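# Move timber from roller feed onto locked rack hooks

## Task

A stopped powered roller feed still holds only the tail end of a timber length. Its green button sets the rollers running, and they keep going until the red button is pressed. Finish with the timber lying in both hooks of the rack next to the outfeed, both fold-down hooks locked, and the feed not running.

## Robot and tools

ROBOTS. Three identical i2rt Big YAM arms: arm1, arm2, arm3. Each has six revolute joints, a two-finger gripper and a wrist camera (arm1_cam_wrist, arm2_cam_wrist, arm3_cam_wrist). Fixed room cameras: cam_button, cam_end, cam_over, cam_side. Feet in the scene frame: arm1 at (-0.164, 0.672, 0.863), arm2 at (1.172, -0.706, 0.777), arm3 at (1.153, 0.471, 0.835); each foot faces along its own +x. Reach is about 1.0 m from the joint1 axis. The arms act independently and never wait for one another.

FRAMES. One shared scene frame in metres, origin on the floor, +z up. The hand point lies between the finger pads, roughly 1 cm behind the tips. The fingers point along the hand's +z axis and open and close along its y axis. Quaternions are written w, x, y, z. Printed hand positions get less accurate at long reach.

TOOL move. Top-level keys are arm1, arm2, arm3 and cameras. There is one object per arm you want to command. An arm you omit gets nothing new, but it may still be pushing toward an earlier target. Inside an arm's object:
- joints: a dict of absolute joint targets by name. Ranges: joint1_rad -2.879..2.879 (base yaw, positive counter-clockwise seen from above, 0 points along the foot's +x); joint2_rad 0..3.141 (shoulder, 0 has the upper arm level and pointing back, positive lifts it up and then forward); joint3_rad 0..3.019 (elbow, 0 is fully folded, positive opens it); joint4_rad -1.692..1.57 (hand pitch, positive tips the fingers up); joint5_rad -1.57..1.57 (sideways swing, positive to the arm's right); joint6_rad -2.094..2.094 (roll, positive clockwise seen from behind the hand); gripper_m 0..0.093 (fingertip gap in metres).
- target: one list of 7 numbers [x, y, z, qw, qx, qy, qz]. This is an absolute hand pose in the scene frame, in metres. The hand follows a straight line toward it, starting from its current hand_target. When target is given, joints may contain only gripper_m.
- speed: top path speed in m/s, 0.002..0.5, default 0.25. It is allowed only together with target. Rotation is capped at twice this value in rad/s.
- min_time_s: 0.1..8 s, the shortest duration for this arm's joint motions. It goes with joints.
All motions in one call start together. Hand paths in the same call finish together, paced by the slowest one. A path lasts 0.5 to 10 s, and a whole action lasts at most 15 s. Each control step limits the commanded pose to 100 mm and 20 degrees from the measured pose. Hands lag, drift and overshoot, especially when the arm is nearly straight, and often end a centimetre or more off. Paths ignore obstacles and the other arms. cameras is a list of names or ["all"]. Leaving it out gives no images after an action; a call with no action returns full state, all images and the scene number. An unknown key makes the call invalid. An out-of-range value gets the call refused. A refusal, or a stop during a call, cancels the remaining move, wait and finished_scene calls of that reply.

wait: seconds 0..10. No new command is sent, and the scene keeps running. cameras works as in move.
zoom_image: camera name plus region [x0, y0, x1, y1] in pixels of that camera's latest image, top-left is (0,0), at most 504 by 504.
read_manual: returns licence texts only.
finished_scene: scene = the current scene's integer. It is final, and the goal must already hold with no help from the robots.

RESULT LINES. "move" lists each arm that was sent a motion, as done or with its worst status. joint_status and hand_status tell how each motion ended: off_target (resting away from the target, possibly still pushing); time_out (each joint keeps a nearby target and keeps pushing toward it; send the reported position to relax it); not_followed, or "joint command not followed" / "pose unreachable" (a self- or arm-collision check held the targets back, while gripper commands still run). on_its_own lists motion you did not command, and its "held at" shows the target, not the reading. "as last shown" marks arms the call did not name; their statuses read "not commanded". The "pictures" line gives the image order, and images can lag the state slightly. Joint velocities are in rad/s (gripper in m/s), and "within noise" means still. Joint torques are total drive output including gravity; torques 3 and 4 wrap at ±28 N m. MOTOR HOT appears from 85 °C. At 100 °C an OVER-TEMPERATURE FAULT drops that arm for 30 to 60 s or more, and its keys then read limit_stop_at_motor_heat, so resend the targets afterwards.

GRIPPER. When gripping a hard object at full force, gripper_m reads up to about 5 mm narrower (or about 2 mm wider) than the object. Closed on nothing it reads 0 to 0.003. Roughly 5 mm below the first-touch reading, the grip is at its force limit of about 50 to 64 N per pad. To release, command a gap well above the reading.

AVOID. Hard contact between arms, including one gripper closing on another's fingers. Hard hits on fixed or heavy things. Dropping the timber, letting go of it while it moves, or letting anything fall or leave the work area. Long pushing or holding stretched out, which heats motors. Joint paths can swing wide because joints move at different speeds. Loose objects may now and then get a brief push from outside. The arm keeps the last command while you think.

Each tool is called after "Call:" as a command line: name --argument value for each argument, lists and objects as JSON in quotes; but a table of rows of numbers goes row by row, as --pt "numbers of a row", without its own name.

## Session

Call:
move --cameras '["all"]'

Scene clock: 0.00 s.
Joint torques (N m): no reading
Motor temperatures (°C): arm1=[22 28 21 25 24 21 21] | arm2=[27 26 23 25 22 22 24] | arm3=[26 23 27 23 25 24 26]
Heat: arm1: hottest joint2_rad 28 °C; arm2: hottest joint1_rad 27 °C; arm3: hottest joint3_rad 27 °C.
Joint velocities: within noise
arm1.joint_positions: joint1_rad=+0.369 joint2_rad=+0.587 joint3_rad=+1.364 joint4_rad=-1.504 joint5_rad=-0.112 joint6_rad=-0.463 gripper_m=+0.09396
arm1.joint_status: not commanded
arm1.hand: x=-0.0620 y=+0.4979 z=+1.3639 quat_wxyz=(-0.321, -0.280, -0.867, +0.258) (m; scene frame)
arm1.hand_target: x=-0.0626 y=+0.4994 z=+1.3742 quat_wxyz=(-0.329, -0.278, -0.862, +0.267) (m; scene frame)
arm1.hand_status: not commanded
arm2.joint_positions: joint1_rad=+0.631 joint2_rad=+0.644 joint3_rad=+1.438 joint4_rad=-1.217 joint5_rad=-0.103 joint6_rad=+0.210 gripper_m=+0.09396
arm2.joint_status: not commanded
arm2.hand: x=+0.9750 y=-0.5602 z=+1.3643 quat_wxyz=(-0.097, +0.760, -0.346, -0.542) (m; scene frame)
arm2.hand_target: x=+0.9779 y=-0.5628 z=+1.3789 quat_wxyz=(-0.101, +0.752, -0.342, -0.555) (m; scene frame)
arm2.hand_status: not commanded
arm3.joint_positions: joint1_rad=+0.213 joint2_rad=+0.607 joint3_rad=+1.315 joint4_rad=-1.205 joint5_rad=+0.009 joint6_rad=+0.553 gripper_m=+0.09396
arm3.joint_status: not commanded
arm3.hand: x=+1.1820 y=+0.2153 z=+1.3675 quat_wxyz=(-0.460, -0.724, -0.462, +0.225) (m; scene frame)
arm3.hand_target: x=+1.1817 y=+0.2178 z=+1.3773 quat_wxyz=(-0.468, -0.720, -0.459, +0.229) (m; scene frame)
arm3.hand_status: not commanded
pictures: arm1_cam_wrist, arm2_cam_wrist, arm3_cam_wrist, cam_button, cam_end, cam_over, cam_side

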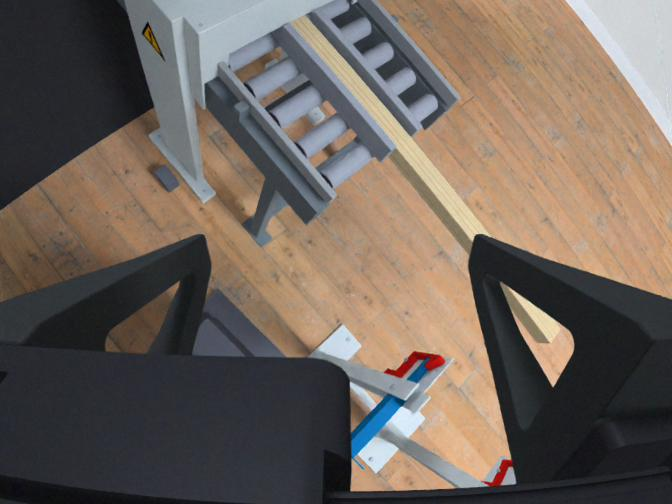

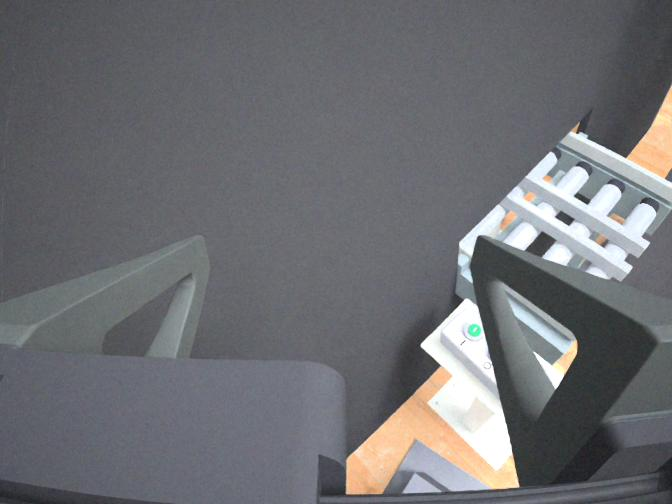

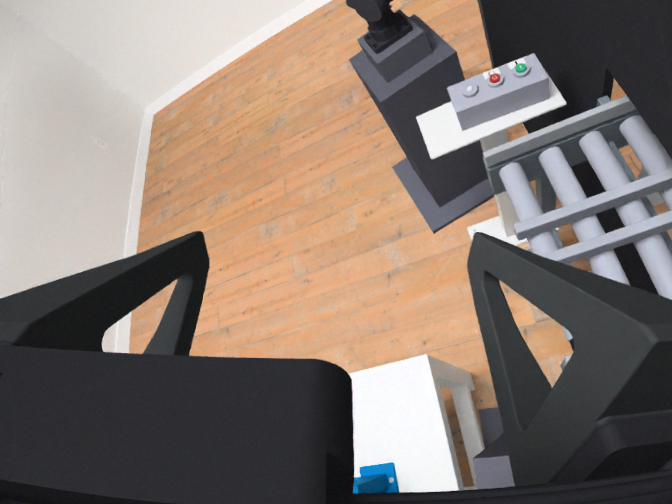

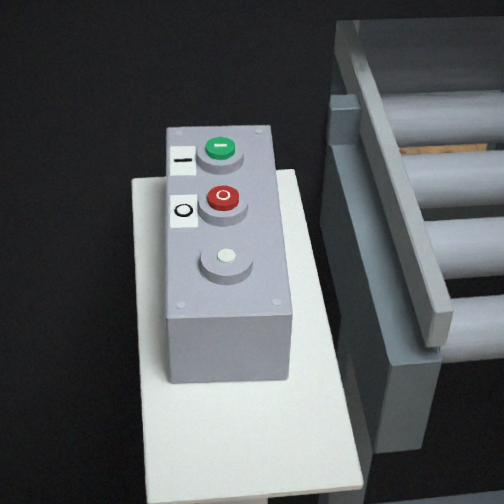

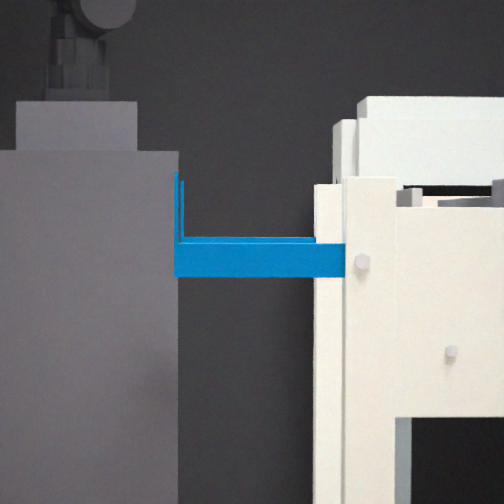

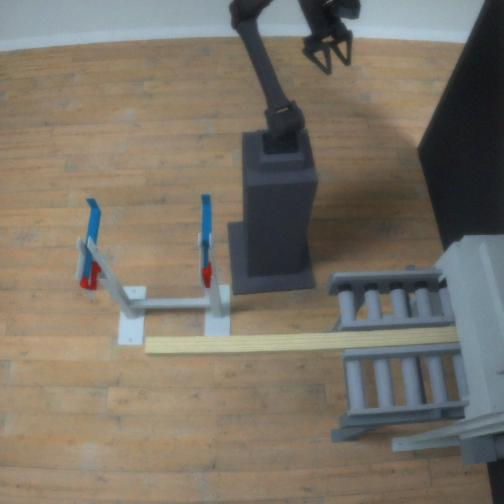

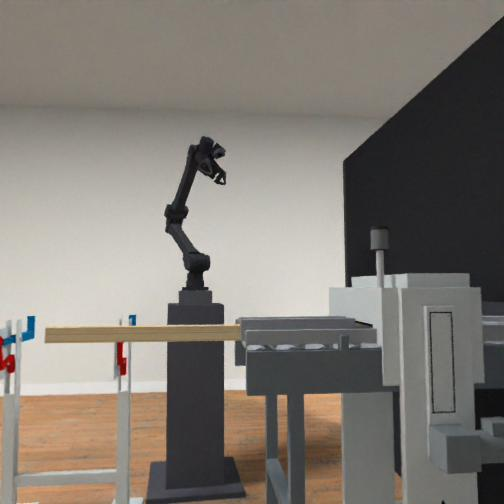

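Call:
zoom_image --camera "arm1_cam_wrist" --region '[300, 310, 560, 500]'

Call:
zoom_image --camera "cam_over" --region '[60, 180, 240, 360]'

Call:
zoom_image --camera "cam_side" --region '[0, 280, 170, 450]'

Call:
zoom_image --camera "cam_end" --region '[150, 60, 504, 414]'

Call:
zoom_image --camera "cam_side" --region '[220, 220, 504, 504]'

Call:
zoom_image --camera "cam_over" --region '[300, 220, 504, 480]'

Call:
zoom_image --camera "arm1_cam_wrist" --region '[120, 0, 480, 260]'

Call:
zoom_image --camera "arm2_cam_wrist" --region '[400, 80, 672, 504]'

Call:
zoom_image --camera "arm3_cam_wrist" --region '[320, 0, 672, 504]'

Scaled by 1.938 from the camera's 672x504 image, which has a finer 960x720 frame.

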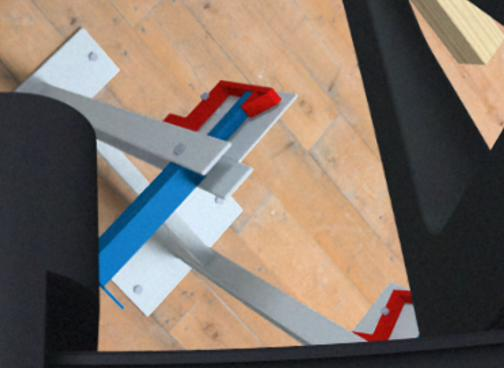

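Scaled by 2.800 from the camera's 504x504 image, which has a finer 720x720 frame.

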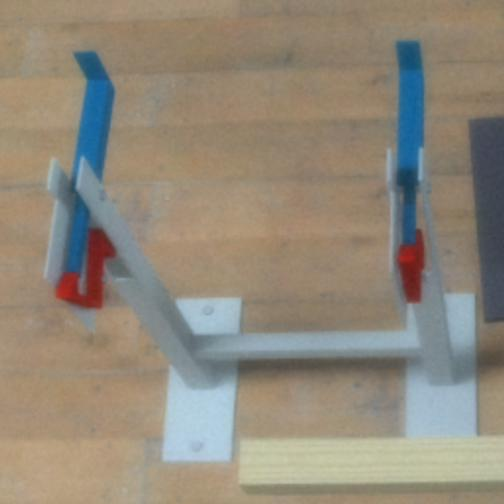

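Scaled by 2.965 from the camera's 504x504 image, which has a finer 720x720 frame.

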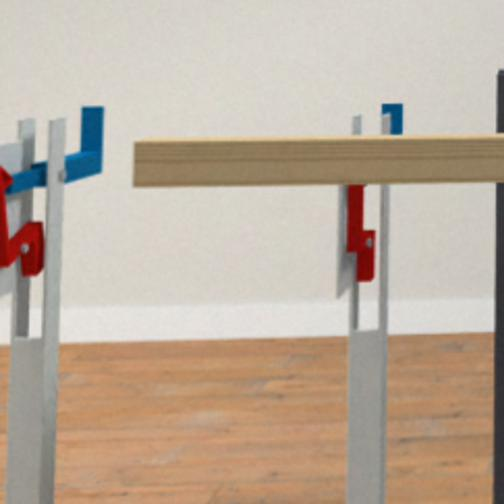

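Scaled by 1.424 from the camera's 504x504 image, which has a finer 720x720 frame.

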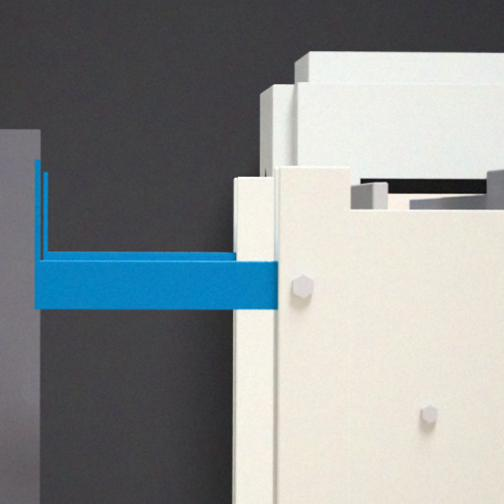

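Scaled by 1.775 from the camera's 504x504 image, which has a finer 720x720 frame.

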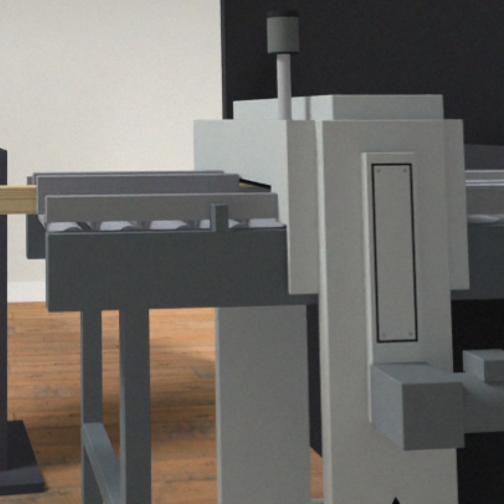

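Scaled by 1.938 from the camera's 504x504 image, which has a finer 720x720 frame.

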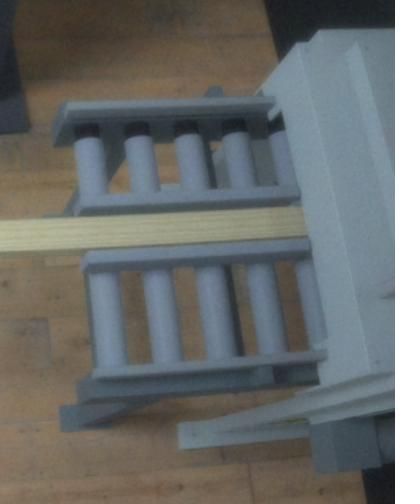

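Scaled by 1.400 from the camera's 672x504 image, which has a finer 960x720 frame.

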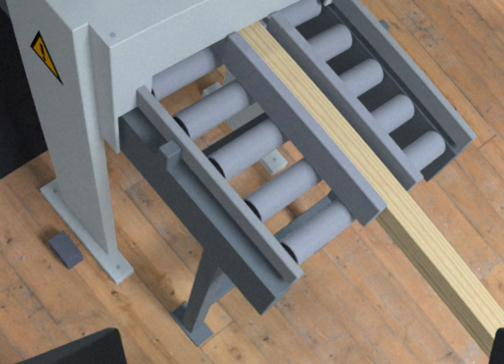

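Scaled by 1.189 from the camera's 672x504 image, which has a finer 960x720 frame.

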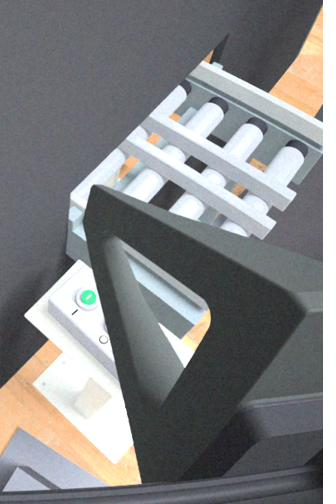

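Scaled by 1.000.

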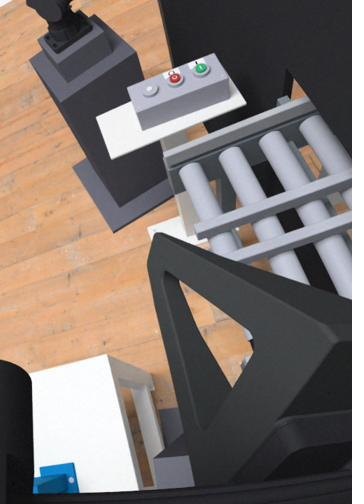

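Call:
move --arm1 '{"target": [-0.60, 0.28, 1.13, 0.106, 0.893, 0.339, -0.278], "speed": 0.25}' --arm2 '{"target": [0.98, -0.42, 1.13, 0.1344, -0.8517, 0.4316, 0.2653], "speed": 0.2}' --cameras '["arm1_cam_wrist", "arm2_cam_wrist", "cam_over"]'

Scene clock: 91.63 s.
Joint torques (N m): arm1=[-1.96 -14.04 14.37 1.42 0.16 0.17] | arm2=[0.91 -2.32 10.76 1.87 0.18 0.09] | arm3=[-0.03 1.85 9.77 1.78 0.04 -0.08]
Motor temperatures (°C): arm1=[22 28 30 25 23 21 21] | arm2=[27 26 36 25 22 22 24] | arm3=[26 23 34 23 24 23 26]
Heat: arm1: hottest joint3_rad 30 °C; arm2: hottest joint3_rad 36 °C; arm3: hottest joint3_rad 34 °C.
move: arm1 off_target; arm2 done
Joint velocities: within noise
arm1.joint_positions: joint1_rad=-0.887 joint2_rad=+1.498 joint3_rad=+1.331 joint4_rad=-0.853 joint5_rad=+0.002 joint6_rad=-0.004 gripper_m=+0.09396
arm1.joint_status: not commanded
arm1.hand: x=-0.5809 y=+0.2863 z=+1.1024 quat_wxyz=(-0.098, -0.895, -0.353, +0.254) (m; scene frame)
arm1.hand_target: x=-0.5986 y=+0.2812 z=+1.1302 quat_wxyz=(-0.106, -0.892, -0.339, +0.278) (m; scene frame)
arm1.hand_status: off_target (0.034 m and 3.3 deg from the pose sent, 0.626 m and 99.0 deg at the start)
arm2.joint_positions: joint1_rad=+0.361 joint2_rad=+0.892 joint3_rad=+1.111 joint4_rad=-1.220 joint5_rad=-0.032 joint6_rad=-0.038 gripper_m=+0.09396
arm2.joint_status: not commanded
arm2.hand: x=+0.9810 y=-0.4266 z=+1.1252 quat_wxyz=(-0.128, +0.854, -0.433, -0.260) (m; scene frame)
arm2.hand_target: x=+0.9801 y=-0.4200 z=+1.1301 quat_wxyz=(-0.135, +0.852, -0.432, -0.265) (m; scene frame)
arm2.hand_status: done (0.008 m and 1.1 deg from the pose sent, 0.273 m and 35.2 deg at the start)
arm3: as last shown
pictures: arm1_cam_wrist, arm2_cam_wrist, cam_over
camera_calibration:
arm1_cam_wrist: T_world_to_cam=[[-0.667551, 0.744315, 0.0192767, -0.622717], [0.744121, 0.666036, 0.0517728, 0.192152], [0.0256963, 0.0489051, -0.998473, 1.22316], [0, 0, 0, 1]] pos_world=[-0.59011, 0.275698, 1.22335]
arm2_cam_wrist: T_world_to_cam=[[0.809084, 0.587599, -0.0105272, -0.530074], [0.587548, -0.808356, 0.0367099, -0.959136], [0.013061, -0.0358867, -0.999271, 1.2236], [0, 0, 0, 1]] pos_world=[0.976431, -0.419942, 1.25234]

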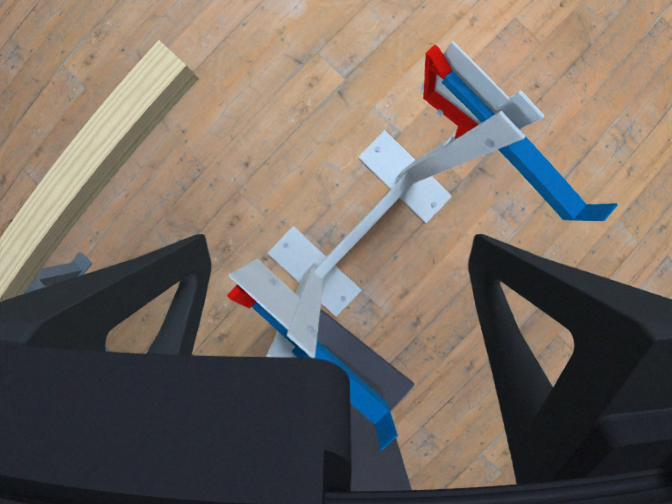

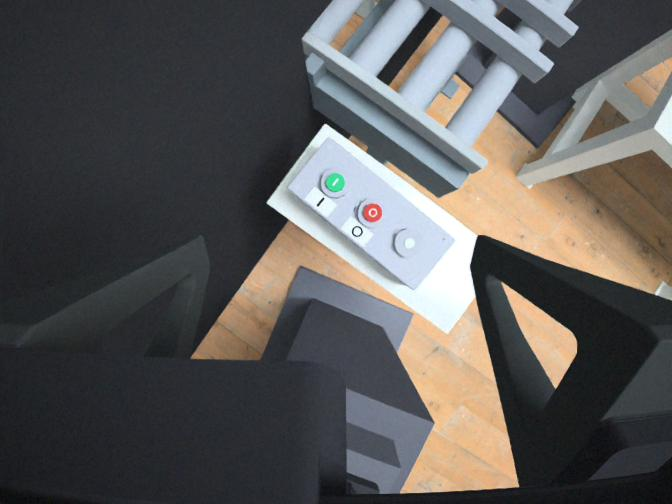

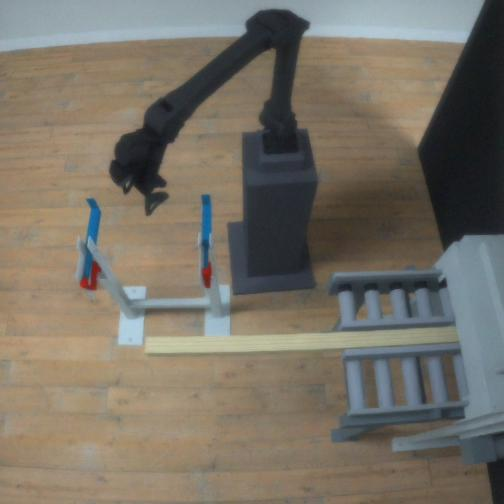

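Call:
zoom_image --camera "arm1_cam_wrist" --region '[380, 20, 640, 240]'

Call:
zoom_image --camera "arm1_cam_wrist" --region '[200, 200, 460, 460]'

Call:
zoom_image --camera "arm2_cam_wrist" --region '[250, 100, 500, 340]'

Scaled by 1.938 from the camera's 672x504 image, which has a finer 960x720 frame.

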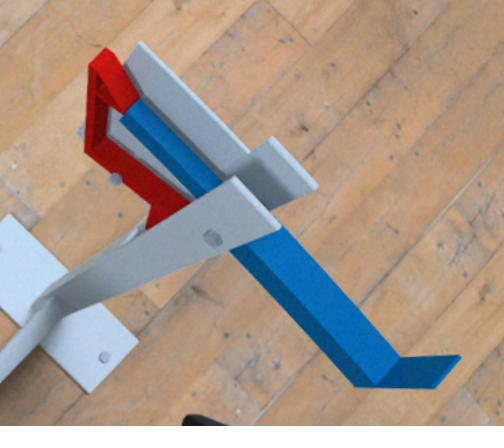

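Scaled by 1.938 from the camera's 672x504 image, which has a finer 960x720 frame.

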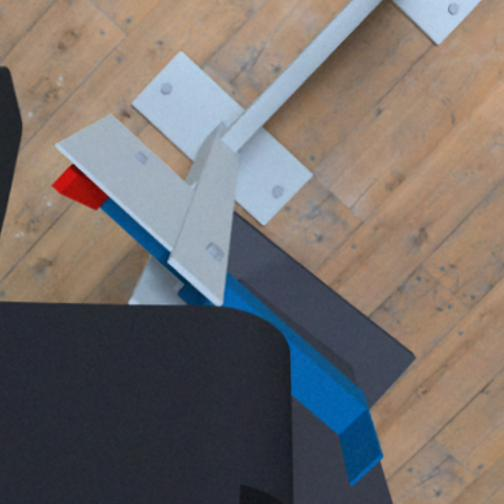

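Scaled by 2.016 from the camera's 672x504 image, which has a finer 960x720 frame.

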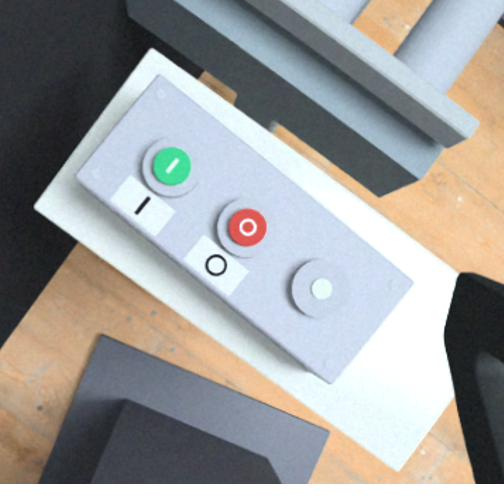

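Call:
move --arm1 '{"target": [-0.50, 0.26, 0.99, 0.0, -0.7071, 0.0, 0.7071], "speed": 0.25}' --cameras '["arm1_cam_wrist"]'

Scene clock: 118.60 s.
Joint torques (N m): arm1=[-0.21 -13.51 4.37 2.32 0 -0.03] | arm2=[0.91 -2.32 10.76 1.87 0.18 0.09] | arm3=[-0.03 1.85 9.78 1.81 0.04 -0.08]
Motor temperatures (°C): arm1=[22 29 35 25 23 21 21] | arm2=[27 26 40 25 22 22 24] | arm3=[26 23 35 23 24 23 25]
Heat: arm1: hottest joint3_rad 35 °C; arm2: hottest joint3_rad 40 °C; arm3: hottest joint3_rad 35 °C.
move: arm1 done
Joint velocities: within noise
arm1.joint_positions: joint1_rad=-0.450 joint2_rad=+1.868 joint3_rad=+0.764 joint4_rad=+1.103 joint5_rad=+1.197 joint6_rad=+0.012 gripper_m=+0.09396
arm1.joint_status: not commanded
arm1.hand: x=-0.5051 y=+0.2634 z=+0.9955 quat_wxyz=(+0.000, -0.707, +0.009, +0.707) (m; scene frame)
arm1.hand_target: x=-0.5000 y=+0.2600 z=+0.9900 quat_wxyz=(+0.000, -0.707, +0.000, +0.707) (m; scene frame)
arm1.hand_status: done (0.008 m and 1.0 deg from the pose sent, 0.141 m and 71.3 deg at the start)
arm2, arm3: as last shown
pictures: arm1_cam_wrist
camera_calibration:
arm1_cam_wrist: T_world_to_cam=[[0.0359932, 0.999152, -0.0199755, -0.22566], [0.567023, -0.0368776, -0.822876, 1.12291], [-0.822915, 0.0182914, -0.567869, 0.266308], [0, 0, 0, 1]] pos_world=[-0.409444, 0.262008, 1.07074]

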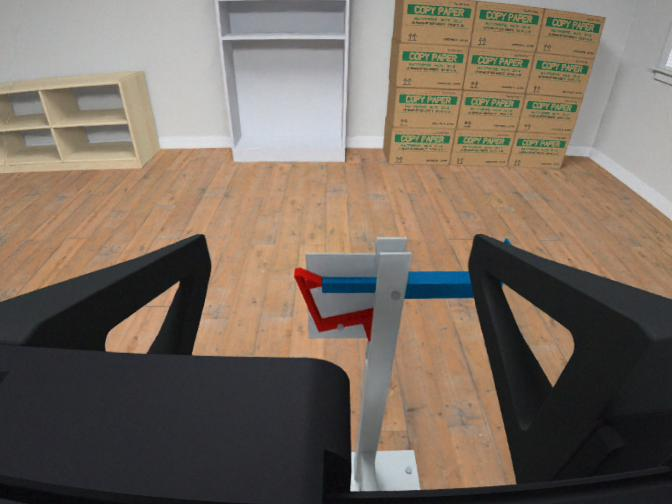

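Call:
zoom_image --camera "arm1_cam_wrist" --region '[270, 200, 520, 380]'

Scaled by 2.016 from the camera's 672x504 image, which has a finer 960x720 frame.

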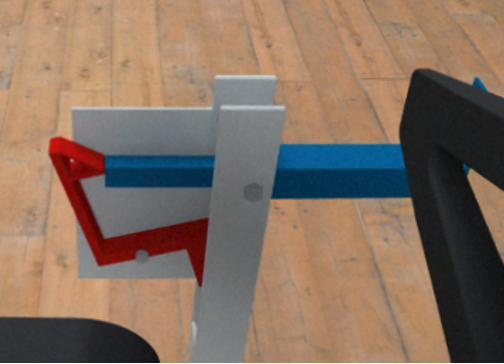

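Call:
move --arm1 '{"target": [-0.647, 0.25, 0.96, 0.0, -0.985, 0.0, -0.1736], "speed": 0.25}' --cameras '["arm1_cam_wrist"]'

Scene clock: 161.70 s.
Joint torques (N m): arm1=[-1.67 -23.47 12.4 -0.39 -0.15 -0.05] | arm2=[0.91 -2.26 10.74 1.87 0.18 0.09] | arm3=[-0.03 1.85 9.78 1.81 0.04 -0.08]
Motor temperatures (°C): arm1=[22 30 30 25 22 21 21] | arm2=[27 26 42 25 22 22 24] | arm3=[26 23 36 23 24 23 25]
Heat: arm1: hottest joint2_rad 30 °C; arm2: hottest joint3_rad 42 °C; arm3: hottest joint3_rad 36 °C.
move: arm1 off_target
Joint velocities: within noise
arm1.joint_positions: joint1_rad=-0.964 joint2_rad=+2.262 joint3_rad=+2.106 joint4_rad=-1.692 joint5_rad=-0.210 joint6_rad=+0.650 gripper_m=+0.09396
arm1.joint_status: not commanded
arm1.hand: x=-0.6320 y=+0.2550 z=+0.9488 quat_wxyz=(+0.002, -0.985, +0.004, -0.172) (m; scene frame)
arm1.hand_target: x=-0.6462 y=+0.2509 z=+0.9599 quat_wxyz=(-0.012, -0.987, +0.002, -0.159) (m; scene frame)
arm1.hand_status: off_target (0.019 m and 0.6 deg from the pose sent, 0.147 m and 110.0 deg at the start; a joint's target at an end of its range on 26 of 143 steps)
arm2, arm3: as last shown
pictures: arm1_cam_wrist
camera_calibration:
arm1_cam_wrist: T_world_to_cam=[[0.00659865, 0.99953, 0.0299319, -0.279627], [0.581995, -0.0281794, 0.812704, -0.388473], [0.813166, 0.0120575, -0.581908, 1.18444], [0, 0, 0, 1]] pos_world=[-0.735215, 0.254268, 1.01332]

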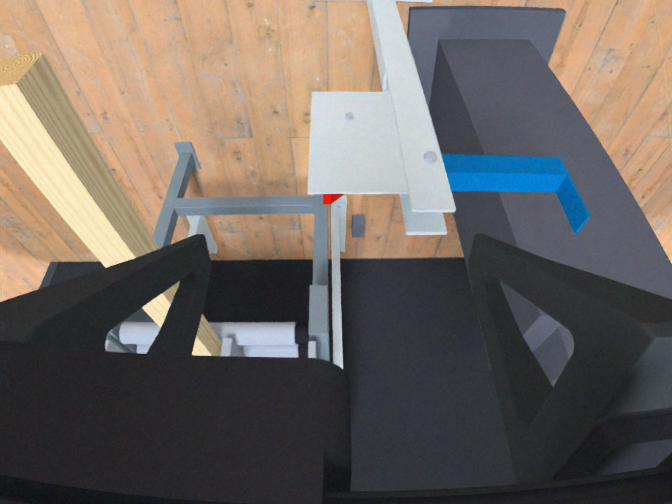

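Call:
move --arm1 '{"joints": {"joint1_rad": -0.1, "joint4_rad": -1.5, "joint5_rad": 0.0, "joint6_rad": -1.5}, "min_time_s": 3}'

Call:
move --arm1 '{"target": [-0.17, 0.25, 0.97, -0.1736, 0.0, 0.985, 0.0], "speed": 0.25}' --cameras '["arm1_cam_wrist"]'

Scene clock: 175.47 s.
Joint torques (N m): arm1=[-1.2 -23.77 12.67 0.58 0.04 -0.04] | arm2=[0.91 -2.32 10.76 1.87 0.18 0.09] | arm3=[-0.03 1.85 9.77 1.8 0.04 -0.08]
Motor temperatures (°C): arm1=[22 33 31 25 22 20 21] | arm2=[27 26 42 25 22 22 24] | arm3=[26 23 36 23 24 23 25]
Heat: arm1: hottest joint2_rad 33 °C; arm2: hottest joint3_rad 42 °C; arm3: hottest joint3_rad 36 °C.
move: arm1 done
Joint velocities: within noise
arm1.joint_positions: joint1_rad=-0.098 joint2_rad=+2.262 joint3_rad=+2.106 joint4_rad=-1.507 joint5_rad=-0.002 joint6_rad=-1.490 gripper_m=+0.09398
arm1.joint_status: all done
arm1.hand: x=-0.1870 y=+0.0025 z=+0.9367 quat_wxyz=(+0.000, -0.058, -0.997, -0.046) (m; scene frame)
arm1.hand_target: x=-0.1891 y=-0.0150 z=+0.9490 quat_wxyz=(+0.001, -0.054, -0.998, -0.020) (m; scene frame)
arm1.hand_status: not commanded
arm2, arm3: as last shown
pictures: none

Scene clock: 177.40 s.
Joint torques (N m): arm1=[-0.09 -13.98 6.56 0.72 0.32 0.15] | arm2=[0.91 -2.32 10.76 1.87 0.18 0.09] | arm3=[-0.03 1.79 9.76 1.8 0.04 -0.08]
Motor temperatures (°C): arm1=[22 33 31 25 22 20 21] | arm2=[27 26 42 25 22 22 24] | arm3=[26 23 36 23 24 23 25]
Heat: arm1: hottest joint2_rad 33 °C; arm2: hottest joint3_rad 42 °C; arm3: hottest joint3_rad 36 °C.
move: arm1 done
Joint velocities: within noise
arm1.joint_positions: joint1_rad=+0.048 joint2_rad=+1.567 joint3_rad=+1.117 joint4_rad=-1.174 joint5_rad=+0.343 joint6_rad=-1.447 gripper_m=+0.09398
arm1.joint_status: not commanded
arm1.hand: x=-0.1754 y=+0.2484 z=+0.9699 quat_wxyz=(+0.173, -0.001, -0.985, -0.005) (m; scene frame)
arm1.hand_target: x=-0.1700 y=+0.2500 z=+0.9700 quat_wxyz=(+0.174, +0.000, -0.985, +0.000) (m; scene frame)
arm1.hand_status: done (0.006 m and 0.6 deg from the pose sent, 0.250 m and 21.7 deg at the start)
arm2, arm3: as last shown
pictures: arm1_cam_wrist
camera_calibration:
arm1_cam_wrist: T_world_to_cam=[[-0.00333368, -0.999889, 0.0145483, 0.233069], [-0.580598, 0.0137804, 0.814073, -0.887233], [-0.814183, -0.00573284, -0.58058, 0.543186], [0, 0, 0, 1]] pos_world=[-0.0720963, 0.248383, 1.03424]

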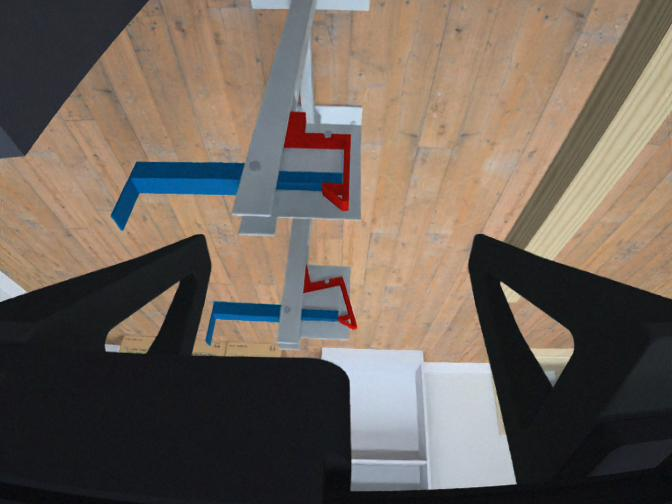

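Call:
zoom_image --camera "arm1_cam_wrist" --region '[190, 80, 400, 380]'

Scaled by 1.680 from the camera's 672x504 image, which has a finer 960x720 frame.

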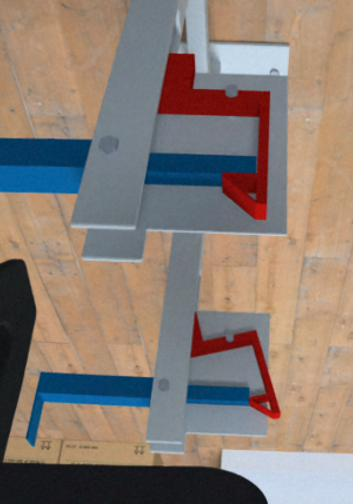

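Call:
zoom_image --camera "arm1_cam_wrist" --region '[195, 250, 375, 360]'

Call:
zoom_image --camera "arm1_cam_wrist" --region '[100, 90, 380, 250]'

Scaled by 2.800 from the camera's 672x504 image, which has a finer 960x720 frame.

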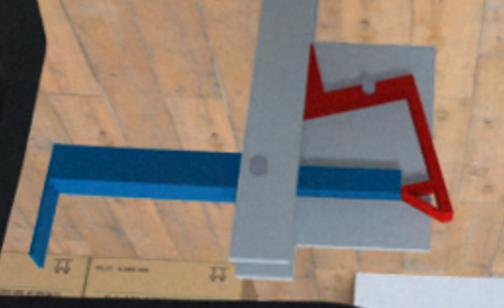

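Scaled by 1.800 from the camera's 672x504 image, which has a finer 960x720 frame.

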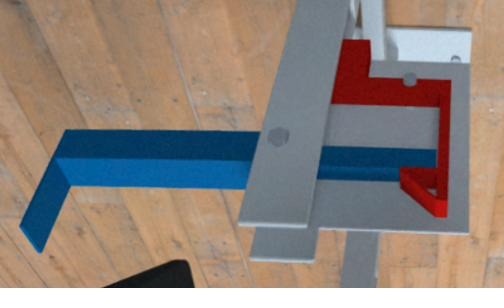

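Call:
move --arm1 '{"joints": {"joint1_rad": -0.7, "joint5_rad": 0.3, "joint6_rad": 0.3, "gripper_m": 0.0}, "min_time_s": 2.5}'

Call:
move --arm1 '{"target": [-0.82, 0.18, 0.88, 0.0, -0.9548, 0.0, 0.2974], "speed": 0.25}' --cameras '["arm1_cam_wrist", "cam_side", "cam_over", "cam_end"]'

Scene clock: 251.40 s.
Joint torques (N m): arm1=[-1.73 -14.1 6.63 0.8 0.19 0.21] | arm2=[0.91 -2.32 10.76 1.87 0.18 0.09] | arm3=[-0.03 1.85 9.77 1.78 0.04 -0.08]
Motor temperatures (°C): arm1=[22 32 29 25 22 20 21] | arm2=[26 26 44 25 22 22 23] | arm3=[26 23 37 23 24 23 25]
Heat: arm1: hottest joint2_rad 32 °C; arm2: hottest joint3_rad 44 °C; arm3: hottest joint3_rad 37 °C.
move: arm1 done
Joint velocities: within noise
arm1.joint_positions: joint1_rad=-0.690 joint2_rad=+1.567 joint3_rad=+1.117 joint4_rad=-1.174 joint5_rad=+0.302 joint6_rad=+0.290 gripper_m=+0.00067
arm1.joint_status: all done
arm1.hand: x=-0.4521 y=+0.3629 z=+0.9678 quat_wxyz=(+0.138, -0.935, -0.321, +0.066) (m; scene frame)
arm1.hand_target: x=-0.4538 y=+0.3670 z=+0.9675 quat_wxyz=(+0.135, -0.938, -0.311, +0.068) (m; scene frame)
arm1.hand_status: not commanded
arm2, arm3: as last shown
pictures: none

Scene clock: 254.23 s.
Joint torques (N m): arm1=[-1.79 -24.94 13.48 1.13 0.46 0.19] | arm2=[0.91 -2.32 10.76 1.87 0.18 0.09] | arm3=[0.03 1.79 9.78 1.8 0.04 -0.08]
Motor temperatures (°C): arm1=[22 32 30 25 22 20 22] | arm2=[26 26 44 25 22 22 23] | arm3=[26 23 37 23 24 23 25]
Heat: arm1: hottest joint2_rad 32 °C; arm2: hottest joint3_rad 44 °C; arm3: hottest joint3_rad 37 °C.
move: arm1 off_target
Joint velocities: within noise
arm1.joint_positions: joint1_rad=-0.899 joint2_rad=+2.368 joint3_rad=+2.019 joint4_rad=-0.779 joint5_rad=+0.383 joint6_rad=+0.618 gripper_m=+0.00067
arm1.joint_status: not commanded
arm1.hand: x=-0.8009 y=+0.1839 z=+0.8672 quat_wxyz=(+0.010, -0.959, -0.014, +0.285) (m; scene frame)
arm1.hand_target: x=-0.8188 y=+0.1809 z=+0.8803 quat_wxyz=(+0.000, -0.955, +0.000, +0.298) (m; scene frame)
arm1.hand_status: off_target (0.023 m and 2.5 deg from the pose sent, 0.420 m and 48.4 deg at the start)
arm2, arm3: as last shown
pictures: arm1_cam_wrist, cam_end, cam_over, cam_side
camera_calibration:
arm1_cam_wrist: T_world_to_cam=[[-0.00313718, 0.999104, 0.0422078, -0.223441], [0.999642, 0.00201131, 0.0266905, 0.784661], [0.0265816, 0.0422764, -0.998752, 1.00112], [0, 0, 0, 1]] pos_world=[-0.811692, 0.179339, 0.988357]

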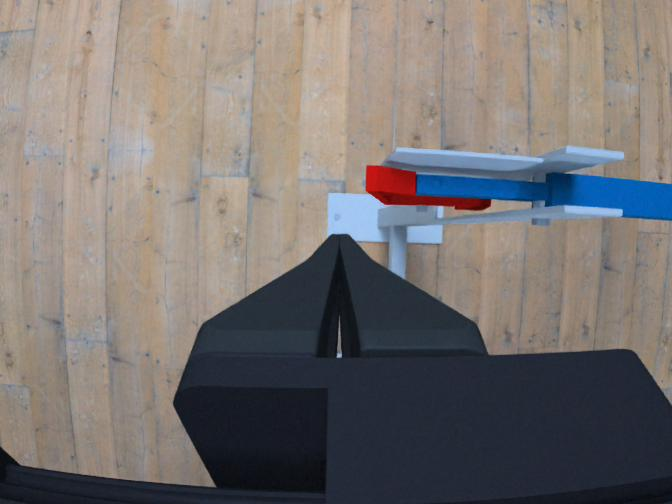

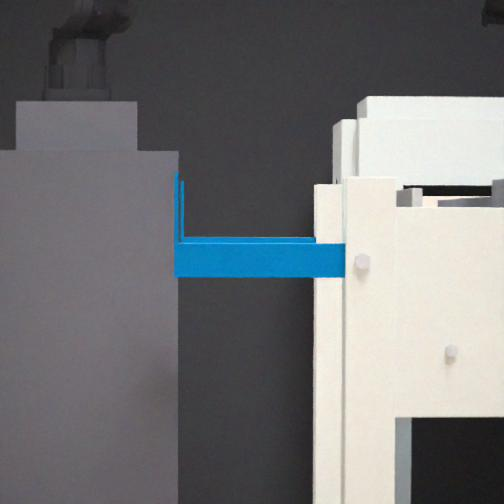

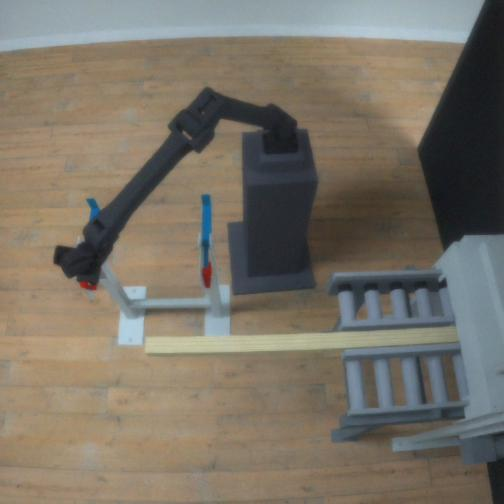

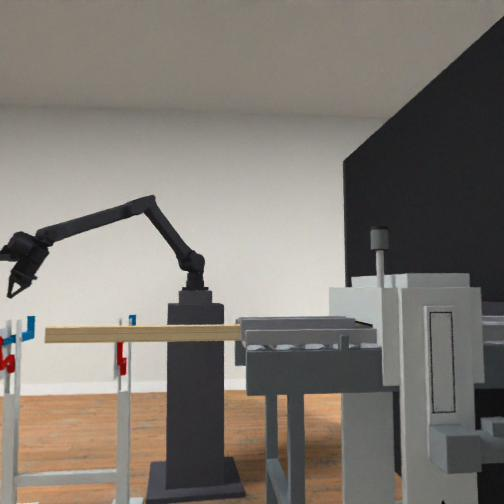

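Call:
move --arm1 '{"target": [-0.875, 0.165, 0.765, 0.0, -0.9548, 0.0, 0.2974], "speed": 0.15}' --cameras '["arm1_cam_wrist", "cam_side", "cam_end"]'

Scene clock: 266.53 s.
Joint torques (N m): arm1=[-1.85 -27.22 13.55 1.05 0.24 -0.03] | arm2=[0.91 -2.32 10.76 1.87 0.18 0.09] | arm3=[0.03 1.85 9.78 1.81 0.04 -0.08]
Motor temperatures (°C): arm1=[22 32 33 25 22 20 22] | arm2=[26 26 44 25 22 22 23] | arm3=[26 23 37 23 24 23 25]
Heat: arm1: hottest joint3_rad 33 °C; arm2: hottest joint3_rad 44 °C; arm3: hottest joint3_rad 37 °C.
move: arm1 off_target
Joint velocities: within noise
arm1.joint_positions: joint1_rad=-0.930 joint2_rad=+2.694 joint3_rad=+2.347 joint4_rad=-0.767 joint5_rad=+0.373 joint6_rad=+0.607 gripper_m=+0.00067
arm1.joint_status: not commanded
arm1.hand: x=-0.8576 y=+0.1664 z=+0.7558 quat_wxyz=(+0.007, -0.958, -0.004, +0.287) (m; scene frame)
arm1.hand_target: x=-0.8739 y=+0.1658 z=+0.7654 quat_wxyz=(-0.001, -0.955, +0.000, +0.298) (m; scene frame)
arm1.hand_status: off_target (0.020 m and 1.6 deg from the pose sent, 0.128 m and 2.5 deg at the start)
arm2: as last shown
arm3.joint_positions: joint1_rad=+0.213 joint2_rad=+0.607 joint3_rad=+1.315 joint4_rad=-1.205 joint5_rad=+0.009 joint6_rad=+0.553 gripper_m=+0.09396
arm3.joint_status: not commanded
arm3.hand: x=+1.1820 y=+0.2153 z=+1.3675 quat_wxyz=(-0.460, -0.724, -0.462, +0.225) (m; scene frame)
arm3.hand_target: x=+1.1817 y=+0.2178 z=+1.3773 quat_wxyz=(-0.468, -0.720, -0.459, +0.229) (m; scene frame)
arm3.hand_status: not commanded
pictures: arm1_cam_wrist, cam_end, cam_side
camera_calibration:
arm1_cam_wrist: T_world_to_cam=[[0.014682, 0.99939, 0.0316848, -0.178273], [0.999648, -0.0153716, 0.0216326, 0.851067], [0.0221065, 0.0313561, -0.999264, 0.890497], [0, 0, 0, 1]] pos_world=[-0.867836, 0.163324, 0.877079]

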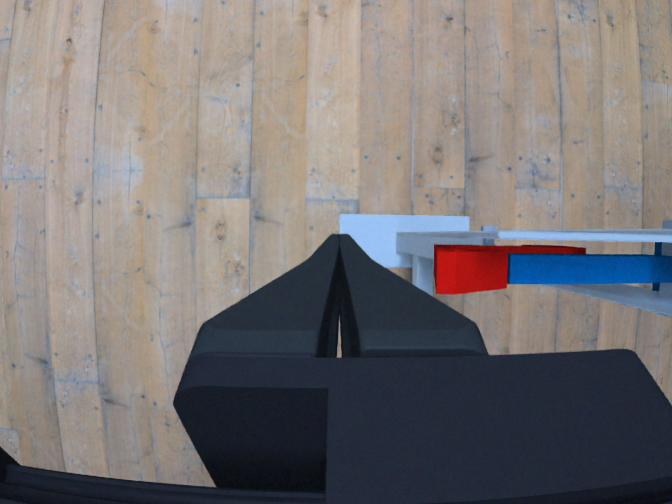

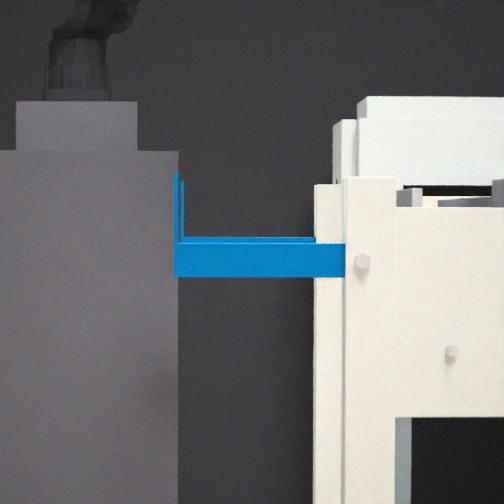

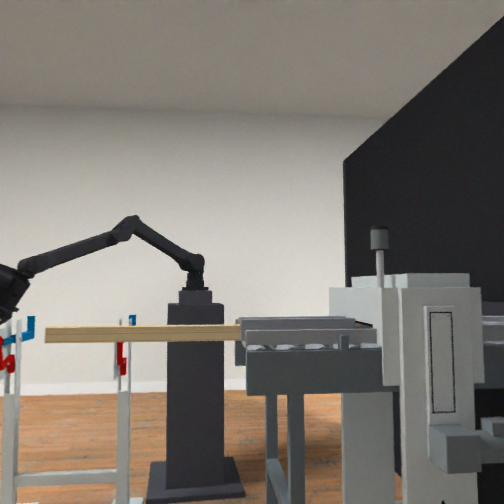

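Call:
move --arm1 '{"target": [-0.862, 0.165, 0.71, 0.0, -0.9548, 0.0, 0.2974], "speed": 0.15}' --cameras '["arm1_cam_wrist"]'

Call:
move --arm1 '{"target": [-0.862, 0.185, 0.71, 0.0, -0.9548, 0.0, 0.2974], "speed": 0.05}' --cameras '["arm1_cam_wrist"]'

Scene clock: 281.20 s.
Joint torques (N m): arm1=[-1.14 -27.87 9.85 1.77 0.45 0.08] | arm2=[0.91 -2.32 10.74 1.87 0.18 0.09] | arm3=[0.03 1.79 9.76 1.8 0.04 -0.08]
Motor temperatures (°C): arm1=[22 33 34 25 22 20 22] | arm2=[26 26 44 25 22 22 23] | arm3=[26 23 38 23 24 23 25]
Heat: arm1: hottest joint3_rad 34 °C; arm2: hottest joint3_rad 44 °C; arm3: hottest joint3_rad 38 °C.
move: arm1 done
Joint velocities: within noise
arm1.joint_positions: joint1_rad=-0.930 joint2_rad=+2.758 joint3_rad=+2.347 joint4_rad=-0.692 joint5_rad=+0.374 joint6_rad=+0.607 gripper_m=+0.00067
arm1.joint_status: not commanded
arm1.hand: x=-0.8569 y=+0.1670 z=+0.7105 quat_wxyz=(+0.004, -0.957, -0.003, +0.291) (m; scene frame)
arm1.hand_target: x=-0.8618 y=+0.1650 z=+0.7102 quat_wxyz=(+0.000, -0.955, +0.000, +0.297) (m; scene frame)
arm1.hand_status: done (0.005 m and 1.0 deg from the pose sent, 0.046 m and 1.6 deg at the start)
arm2.joint_positions: joint1_rad=+0.361 joint2_rad=+0.892 joint3_rad=+1.111 joint4_rad=-1.220 joint5_rad=-0.032 joint6_rad=-0.038 gripper_m=+0.09396
arm2.joint_status: not commanded
arm2.hand: x=+0.9810 y=-0.4266 z=+1.1252 quat_wxyz=(-0.128, +0.854, -0.433, -0.260) (m; scene frame)
arm2.hand_target: x=+0.9801 y=-0.4200 z=+1.1301 quat_wxyz=(-0.135, +0.852, -0.432, -0.265) (m; scene frame)
arm2.hand_status: not commanded
arm3: as last shown
pictures: arm1_cam_wrist
camera_calibration:
arm1_cam_wrist: T_world_to_cam=[[0.0151415, 0.999574, 0.0249665, -0.172381], [0.999791, -0.0154778, 0.0133307, 0.857451], [0.0137114, 0.0247594, -0.999599, 0.839364], [0, 0, 0, 1]] pos_world=[-0.86617, 0.164797, 0.831901]

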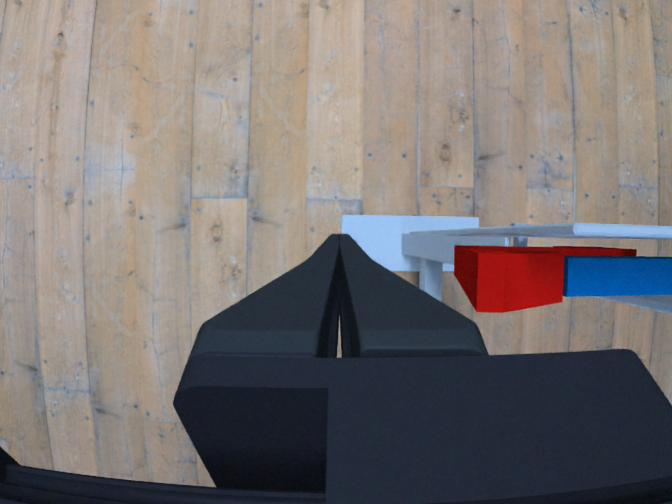

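Scene clock: 282.67 s.
Joint torques (N m): arm1=[-2.02 -29.92 7.36 1.87 0.22 -0.04] | arm2=[0.91 -2.32 10.76 1.87 0.18 0.09] | arm3=[-0.03 1.79 9.76 1.83 0.04 -0.08]
Motor temperatures (°C): arm1=[22 33 34 25 22 20 22] | arm2=[26 26 44 25 22 22 23] | arm3=[26 23 38 23 24 23 25]
Heat: arm1: hottest joint3_rad 34 °C; arm2: hottest joint3_rad 44 °C; arm3: hottest joint3_rad 38 °C.
move: arm1 off_target
Joint velocities: within noise
arm1.joint_positions: joint1_rad=-0.937 joint2_rad=+2.736 joint3_rad=+2.269 joint4_rad=-0.633 joint5_rad=+0.369 joint6_rad=+0.600 gripper_m=+0.00067
arm1.joint_status: not commanded
arm1.hand: x=-0.8519 y=+0.1776 z=+0.6992 quat_wxyz=(+0.003, -0.957, -0.004, +0.291) (m; scene frame)
arm1.hand_target: x=-0.8620 y=+0.1851 z=+0.7099 quat_wxyz=(+0.000, -0.955, +0.000, +0.297) (m; scene frame)
arm1.hand_status: off_target (0.017 m and 1.0 deg from the pose sent, 0.019 m and 1.0 deg at the start)
arm2, arm3: as last shown
pictures: arm1_cam_wrist
camera_calibration:
arm1_cam_wrist: T_world_to_cam=[[0.0136631, 0.999616, 0.0241245, -0.183354], [0.999812, -0.0139904, 0.0134518, 0.852421], [0.0137841, 0.0239362, -0.999618, 0.827961], [0, 0, 0, 1]] pos_world=[-0.861168, 0.175391, 0.820602]

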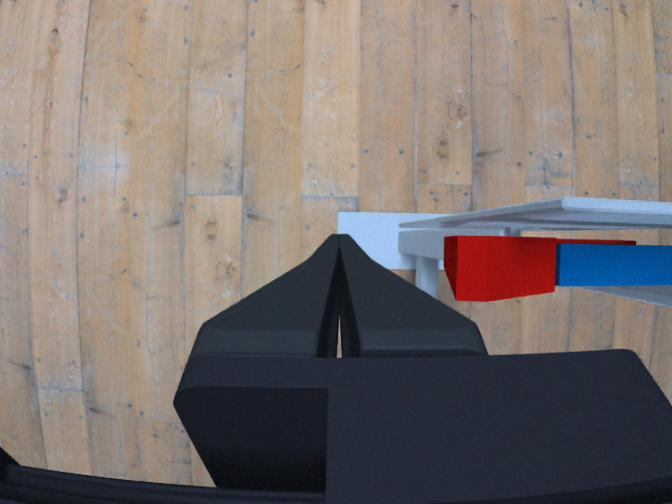

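Call:
move --arm1 '{"target": [-0.856, 0.215, 0.715, 0.0, -0.9548, 0.0, 0.2974], "speed": 0.05}' --cameras '["arm1_cam_wrist"]'

Call:
move --arm1 '{"target": [-0.856, 0.23, 0.715, 0.0, -0.9548, 0.0, 0.2974], "speed": 0.04}' --cameras '["arm1_cam_wrist"]'

Scene clock: 289.03 s.
Joint torques (N m): arm1=[-2.32 -29.1 6.8 1.83 0.36 -0.05] | arm2=[0.91 -2.32 10.74 1.87 0.18 0.09] | arm3=[0.03 1.85 9.77 1.81 0.04 -0.08]
Motor temperatures (°C): arm1=[22 34 33 25 22 20 22] | arm2=[26 26 45 25 22 22 23] | arm3=[26 23 38 23 24 23 25]
Heat: arm1: hottest joint2_rad 34 °C; arm2: hottest joint3_rad 45 °C; arm3: hottest joint3_rad 38 °C.
move: arm1 off_target
Joint velocities: within noise
arm1.joint_positions: joint1_rad=-0.959 joint2_rad=+2.651 joint3_rad=+2.107 joint4_rad=-0.543 joint5_rad=+0.354 joint6_rad=+0.575 gripper_m=+0.00067
arm1.joint_status: not commanded
arm1.hand: x=-0.8456 y=+0.2034 z=+0.7054 quat_wxyz=(+0.000, -0.957, -0.006, +0.291) (m; scene frame)
arm1.hand_target: x=-0.8560 y=+0.2150 z=+0.7149 quat_wxyz=(+0.000, -0.955, +0.000, +0.297) (m; scene frame)
arm1.hand_status: off_target (0.018 m and 1.0 deg from the pose sent, 0.041 m and 1.0 deg at the start)
arm2, arm3: as last shown
pictures: arm1_cam_wrist
camera_calibration:
arm1_cam_wrist: T_world_to_cam=[[0.00852619, 0.999778, 0.0192621, -0.210354], [0.999884, -0.0087664, 0.0124208, 0.846167], [0.0125869, 0.019154, -0.999737, 0.833388], [0, 0, 0, 1]] pos_world=[-0.854766, 0.201763, 0.826711]

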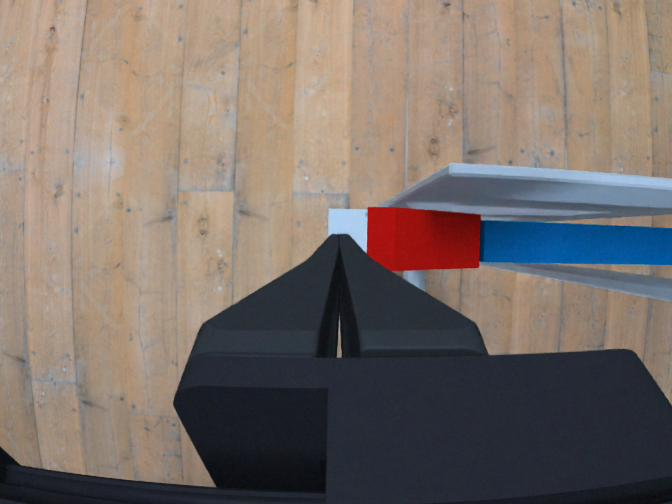

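Scene clock: 290.07 s.
Joint torques (N m): arm1=[-3.31 -28.69 6.39 1.59 0.51 0] | arm2=[0.91 -2.32 10.76 1.87 0.18 0.09] | arm3=[-0.03 1.79 9.78 1.81 0.04 -0.08]
Motor temperatures (°C): arm1=[22 34 33 25 22 20 22] | arm2=[26 26 45 25 22 22 23] | arm3=[26 23 38 23 24 23 25]
Heat: arm1: hottest joint2_rad 34 °C; arm2: hottest joint3_rad 45 °C; arm3: hottest joint3_rad 38 °C.
move: arm1 off_target
Joint velocities: within noise
arm1.joint_positions: joint1_rad=-0.959 joint2_rad=+2.624 joint3_rad=+2.054 joint4_rad=-0.503 joint5_rad=+0.343 joint6_rad=+0.559 gripper_m=+0.00067
arm1.joint_status: not commanded
arm1.hand: x=-0.8406 y=+0.2054 z=+0.7081 quat_wxyz=(-0.006, -0.956, -0.013, +0.294) (m; scene frame)
arm1.hand_target: x=-0.8557 y=+0.2298 z=+0.7147 quat_wxyz=(+0.000, -0.955, +0.000, +0.297) (m; scene frame)
arm1.hand_status: off_target (0.030 m and 1.7 deg from the pose sent, 0.030 m and 1.0 deg at the start)
arm2, arm3: as last shown
pictures: arm1_cam_wrist
camera_calibration:
arm1_cam_wrist: T_world_to_cam=[[-0.00999192, 0.999886, 0.0112875, -0.222424], [0.999927, 0.0099149, 0.00685856, 0.841283], [0.00674587, 0.0113552, -0.999913, 0.832963], [0, 0, 0, 1]] pos_world=[-0.849063, 0.204599, 0.829631]

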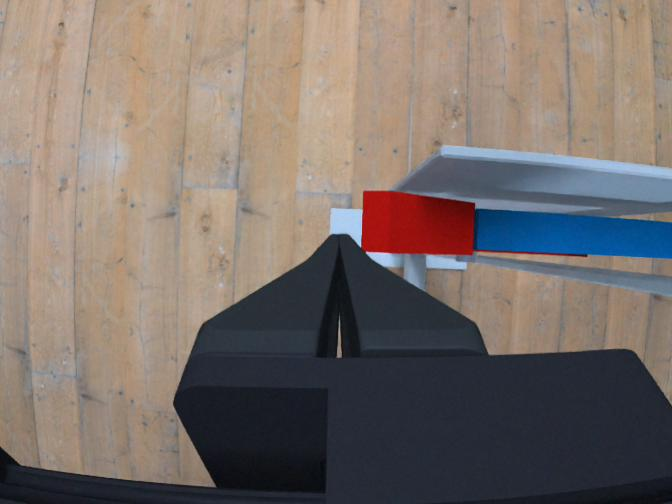

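Call:
move --arm1 '{"target": [-0.856, 0.25, 0.72, 0.0, -0.9548, 0.0, 0.2974], "speed": 0.04}' --cameras '["arm1_cam_wrist"]'

Scene clock: 301.13 s.
Joint torques (N m): arm1=[-2.61 -29.27 7.05 2.21 0.4 -0.07] | arm2=[0.91 -2.32 10.76 1.88 0.18 0.09] | arm3=[-0.03 1.79 9.78 1.8 0.04 -0.08]
Motor temperatures (°C): arm1=[22 35 33 25 22 20 22] | arm2=[26 26 45 25 22 22 23] | arm3=[26 23 38 23 24 23 25]
Heat: arm1: hottest joint2_rad 35 °C; arm2: hottest joint3_rad 45 °C; arm3: hottest joint3_rad 38 °C.
move: arm1 off_target
Joint velocities: within noise
arm1.joint_positions: joint1_rad=-0.992 joint2_rad=+2.596 joint3_rad=+1.970 joint4_rad=-0.479 joint5_rad=+0.335 joint6_rad=+0.540 gripper_m=+0.00067
arm1.joint_status: not commanded
arm1.hand: x=-0.8368 y=+0.2403 z=+0.6964 quat_wxyz=(+0.007, -0.960, -0.010, +0.280) (m; scene frame)
arm1.hand_target: x=-0.8555 y=+0.2502 z=+0.7197 quat_wxyz=(+0.001, -0.955, +0.000, +0.297) (m; scene frame)
arm1.hand_status: off_target (0.032 m and 2.6 deg from the pose sent, 0.049 m and 1.7 deg at the start)
arm2, arm3: as last shown
pictures: arm1_cam_wrist
camera_calibration:
arm1_cam_wrist: T_world_to_cam=[[0.00328954, 0.999356, 0.0357289, -0.262885], [0.999317, -0.00460024, 0.0366646, 0.819397], [0.0368054, 0.0355839, -0.998689, 0.839201], [0, 0, 0, 1]] pos_world=[-0.848859, 0.236623, 0.81745]

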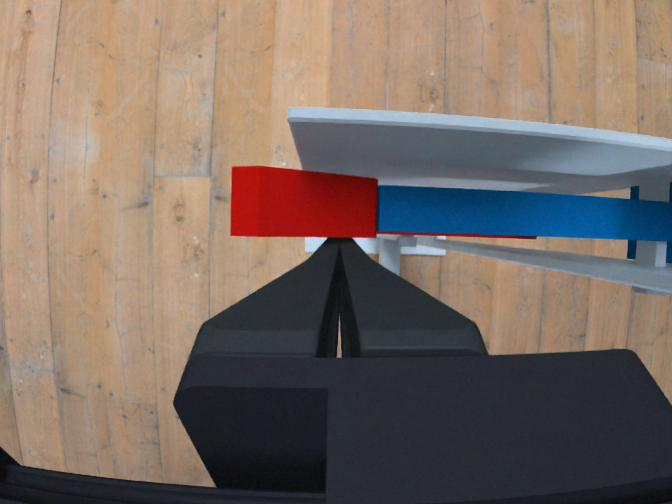

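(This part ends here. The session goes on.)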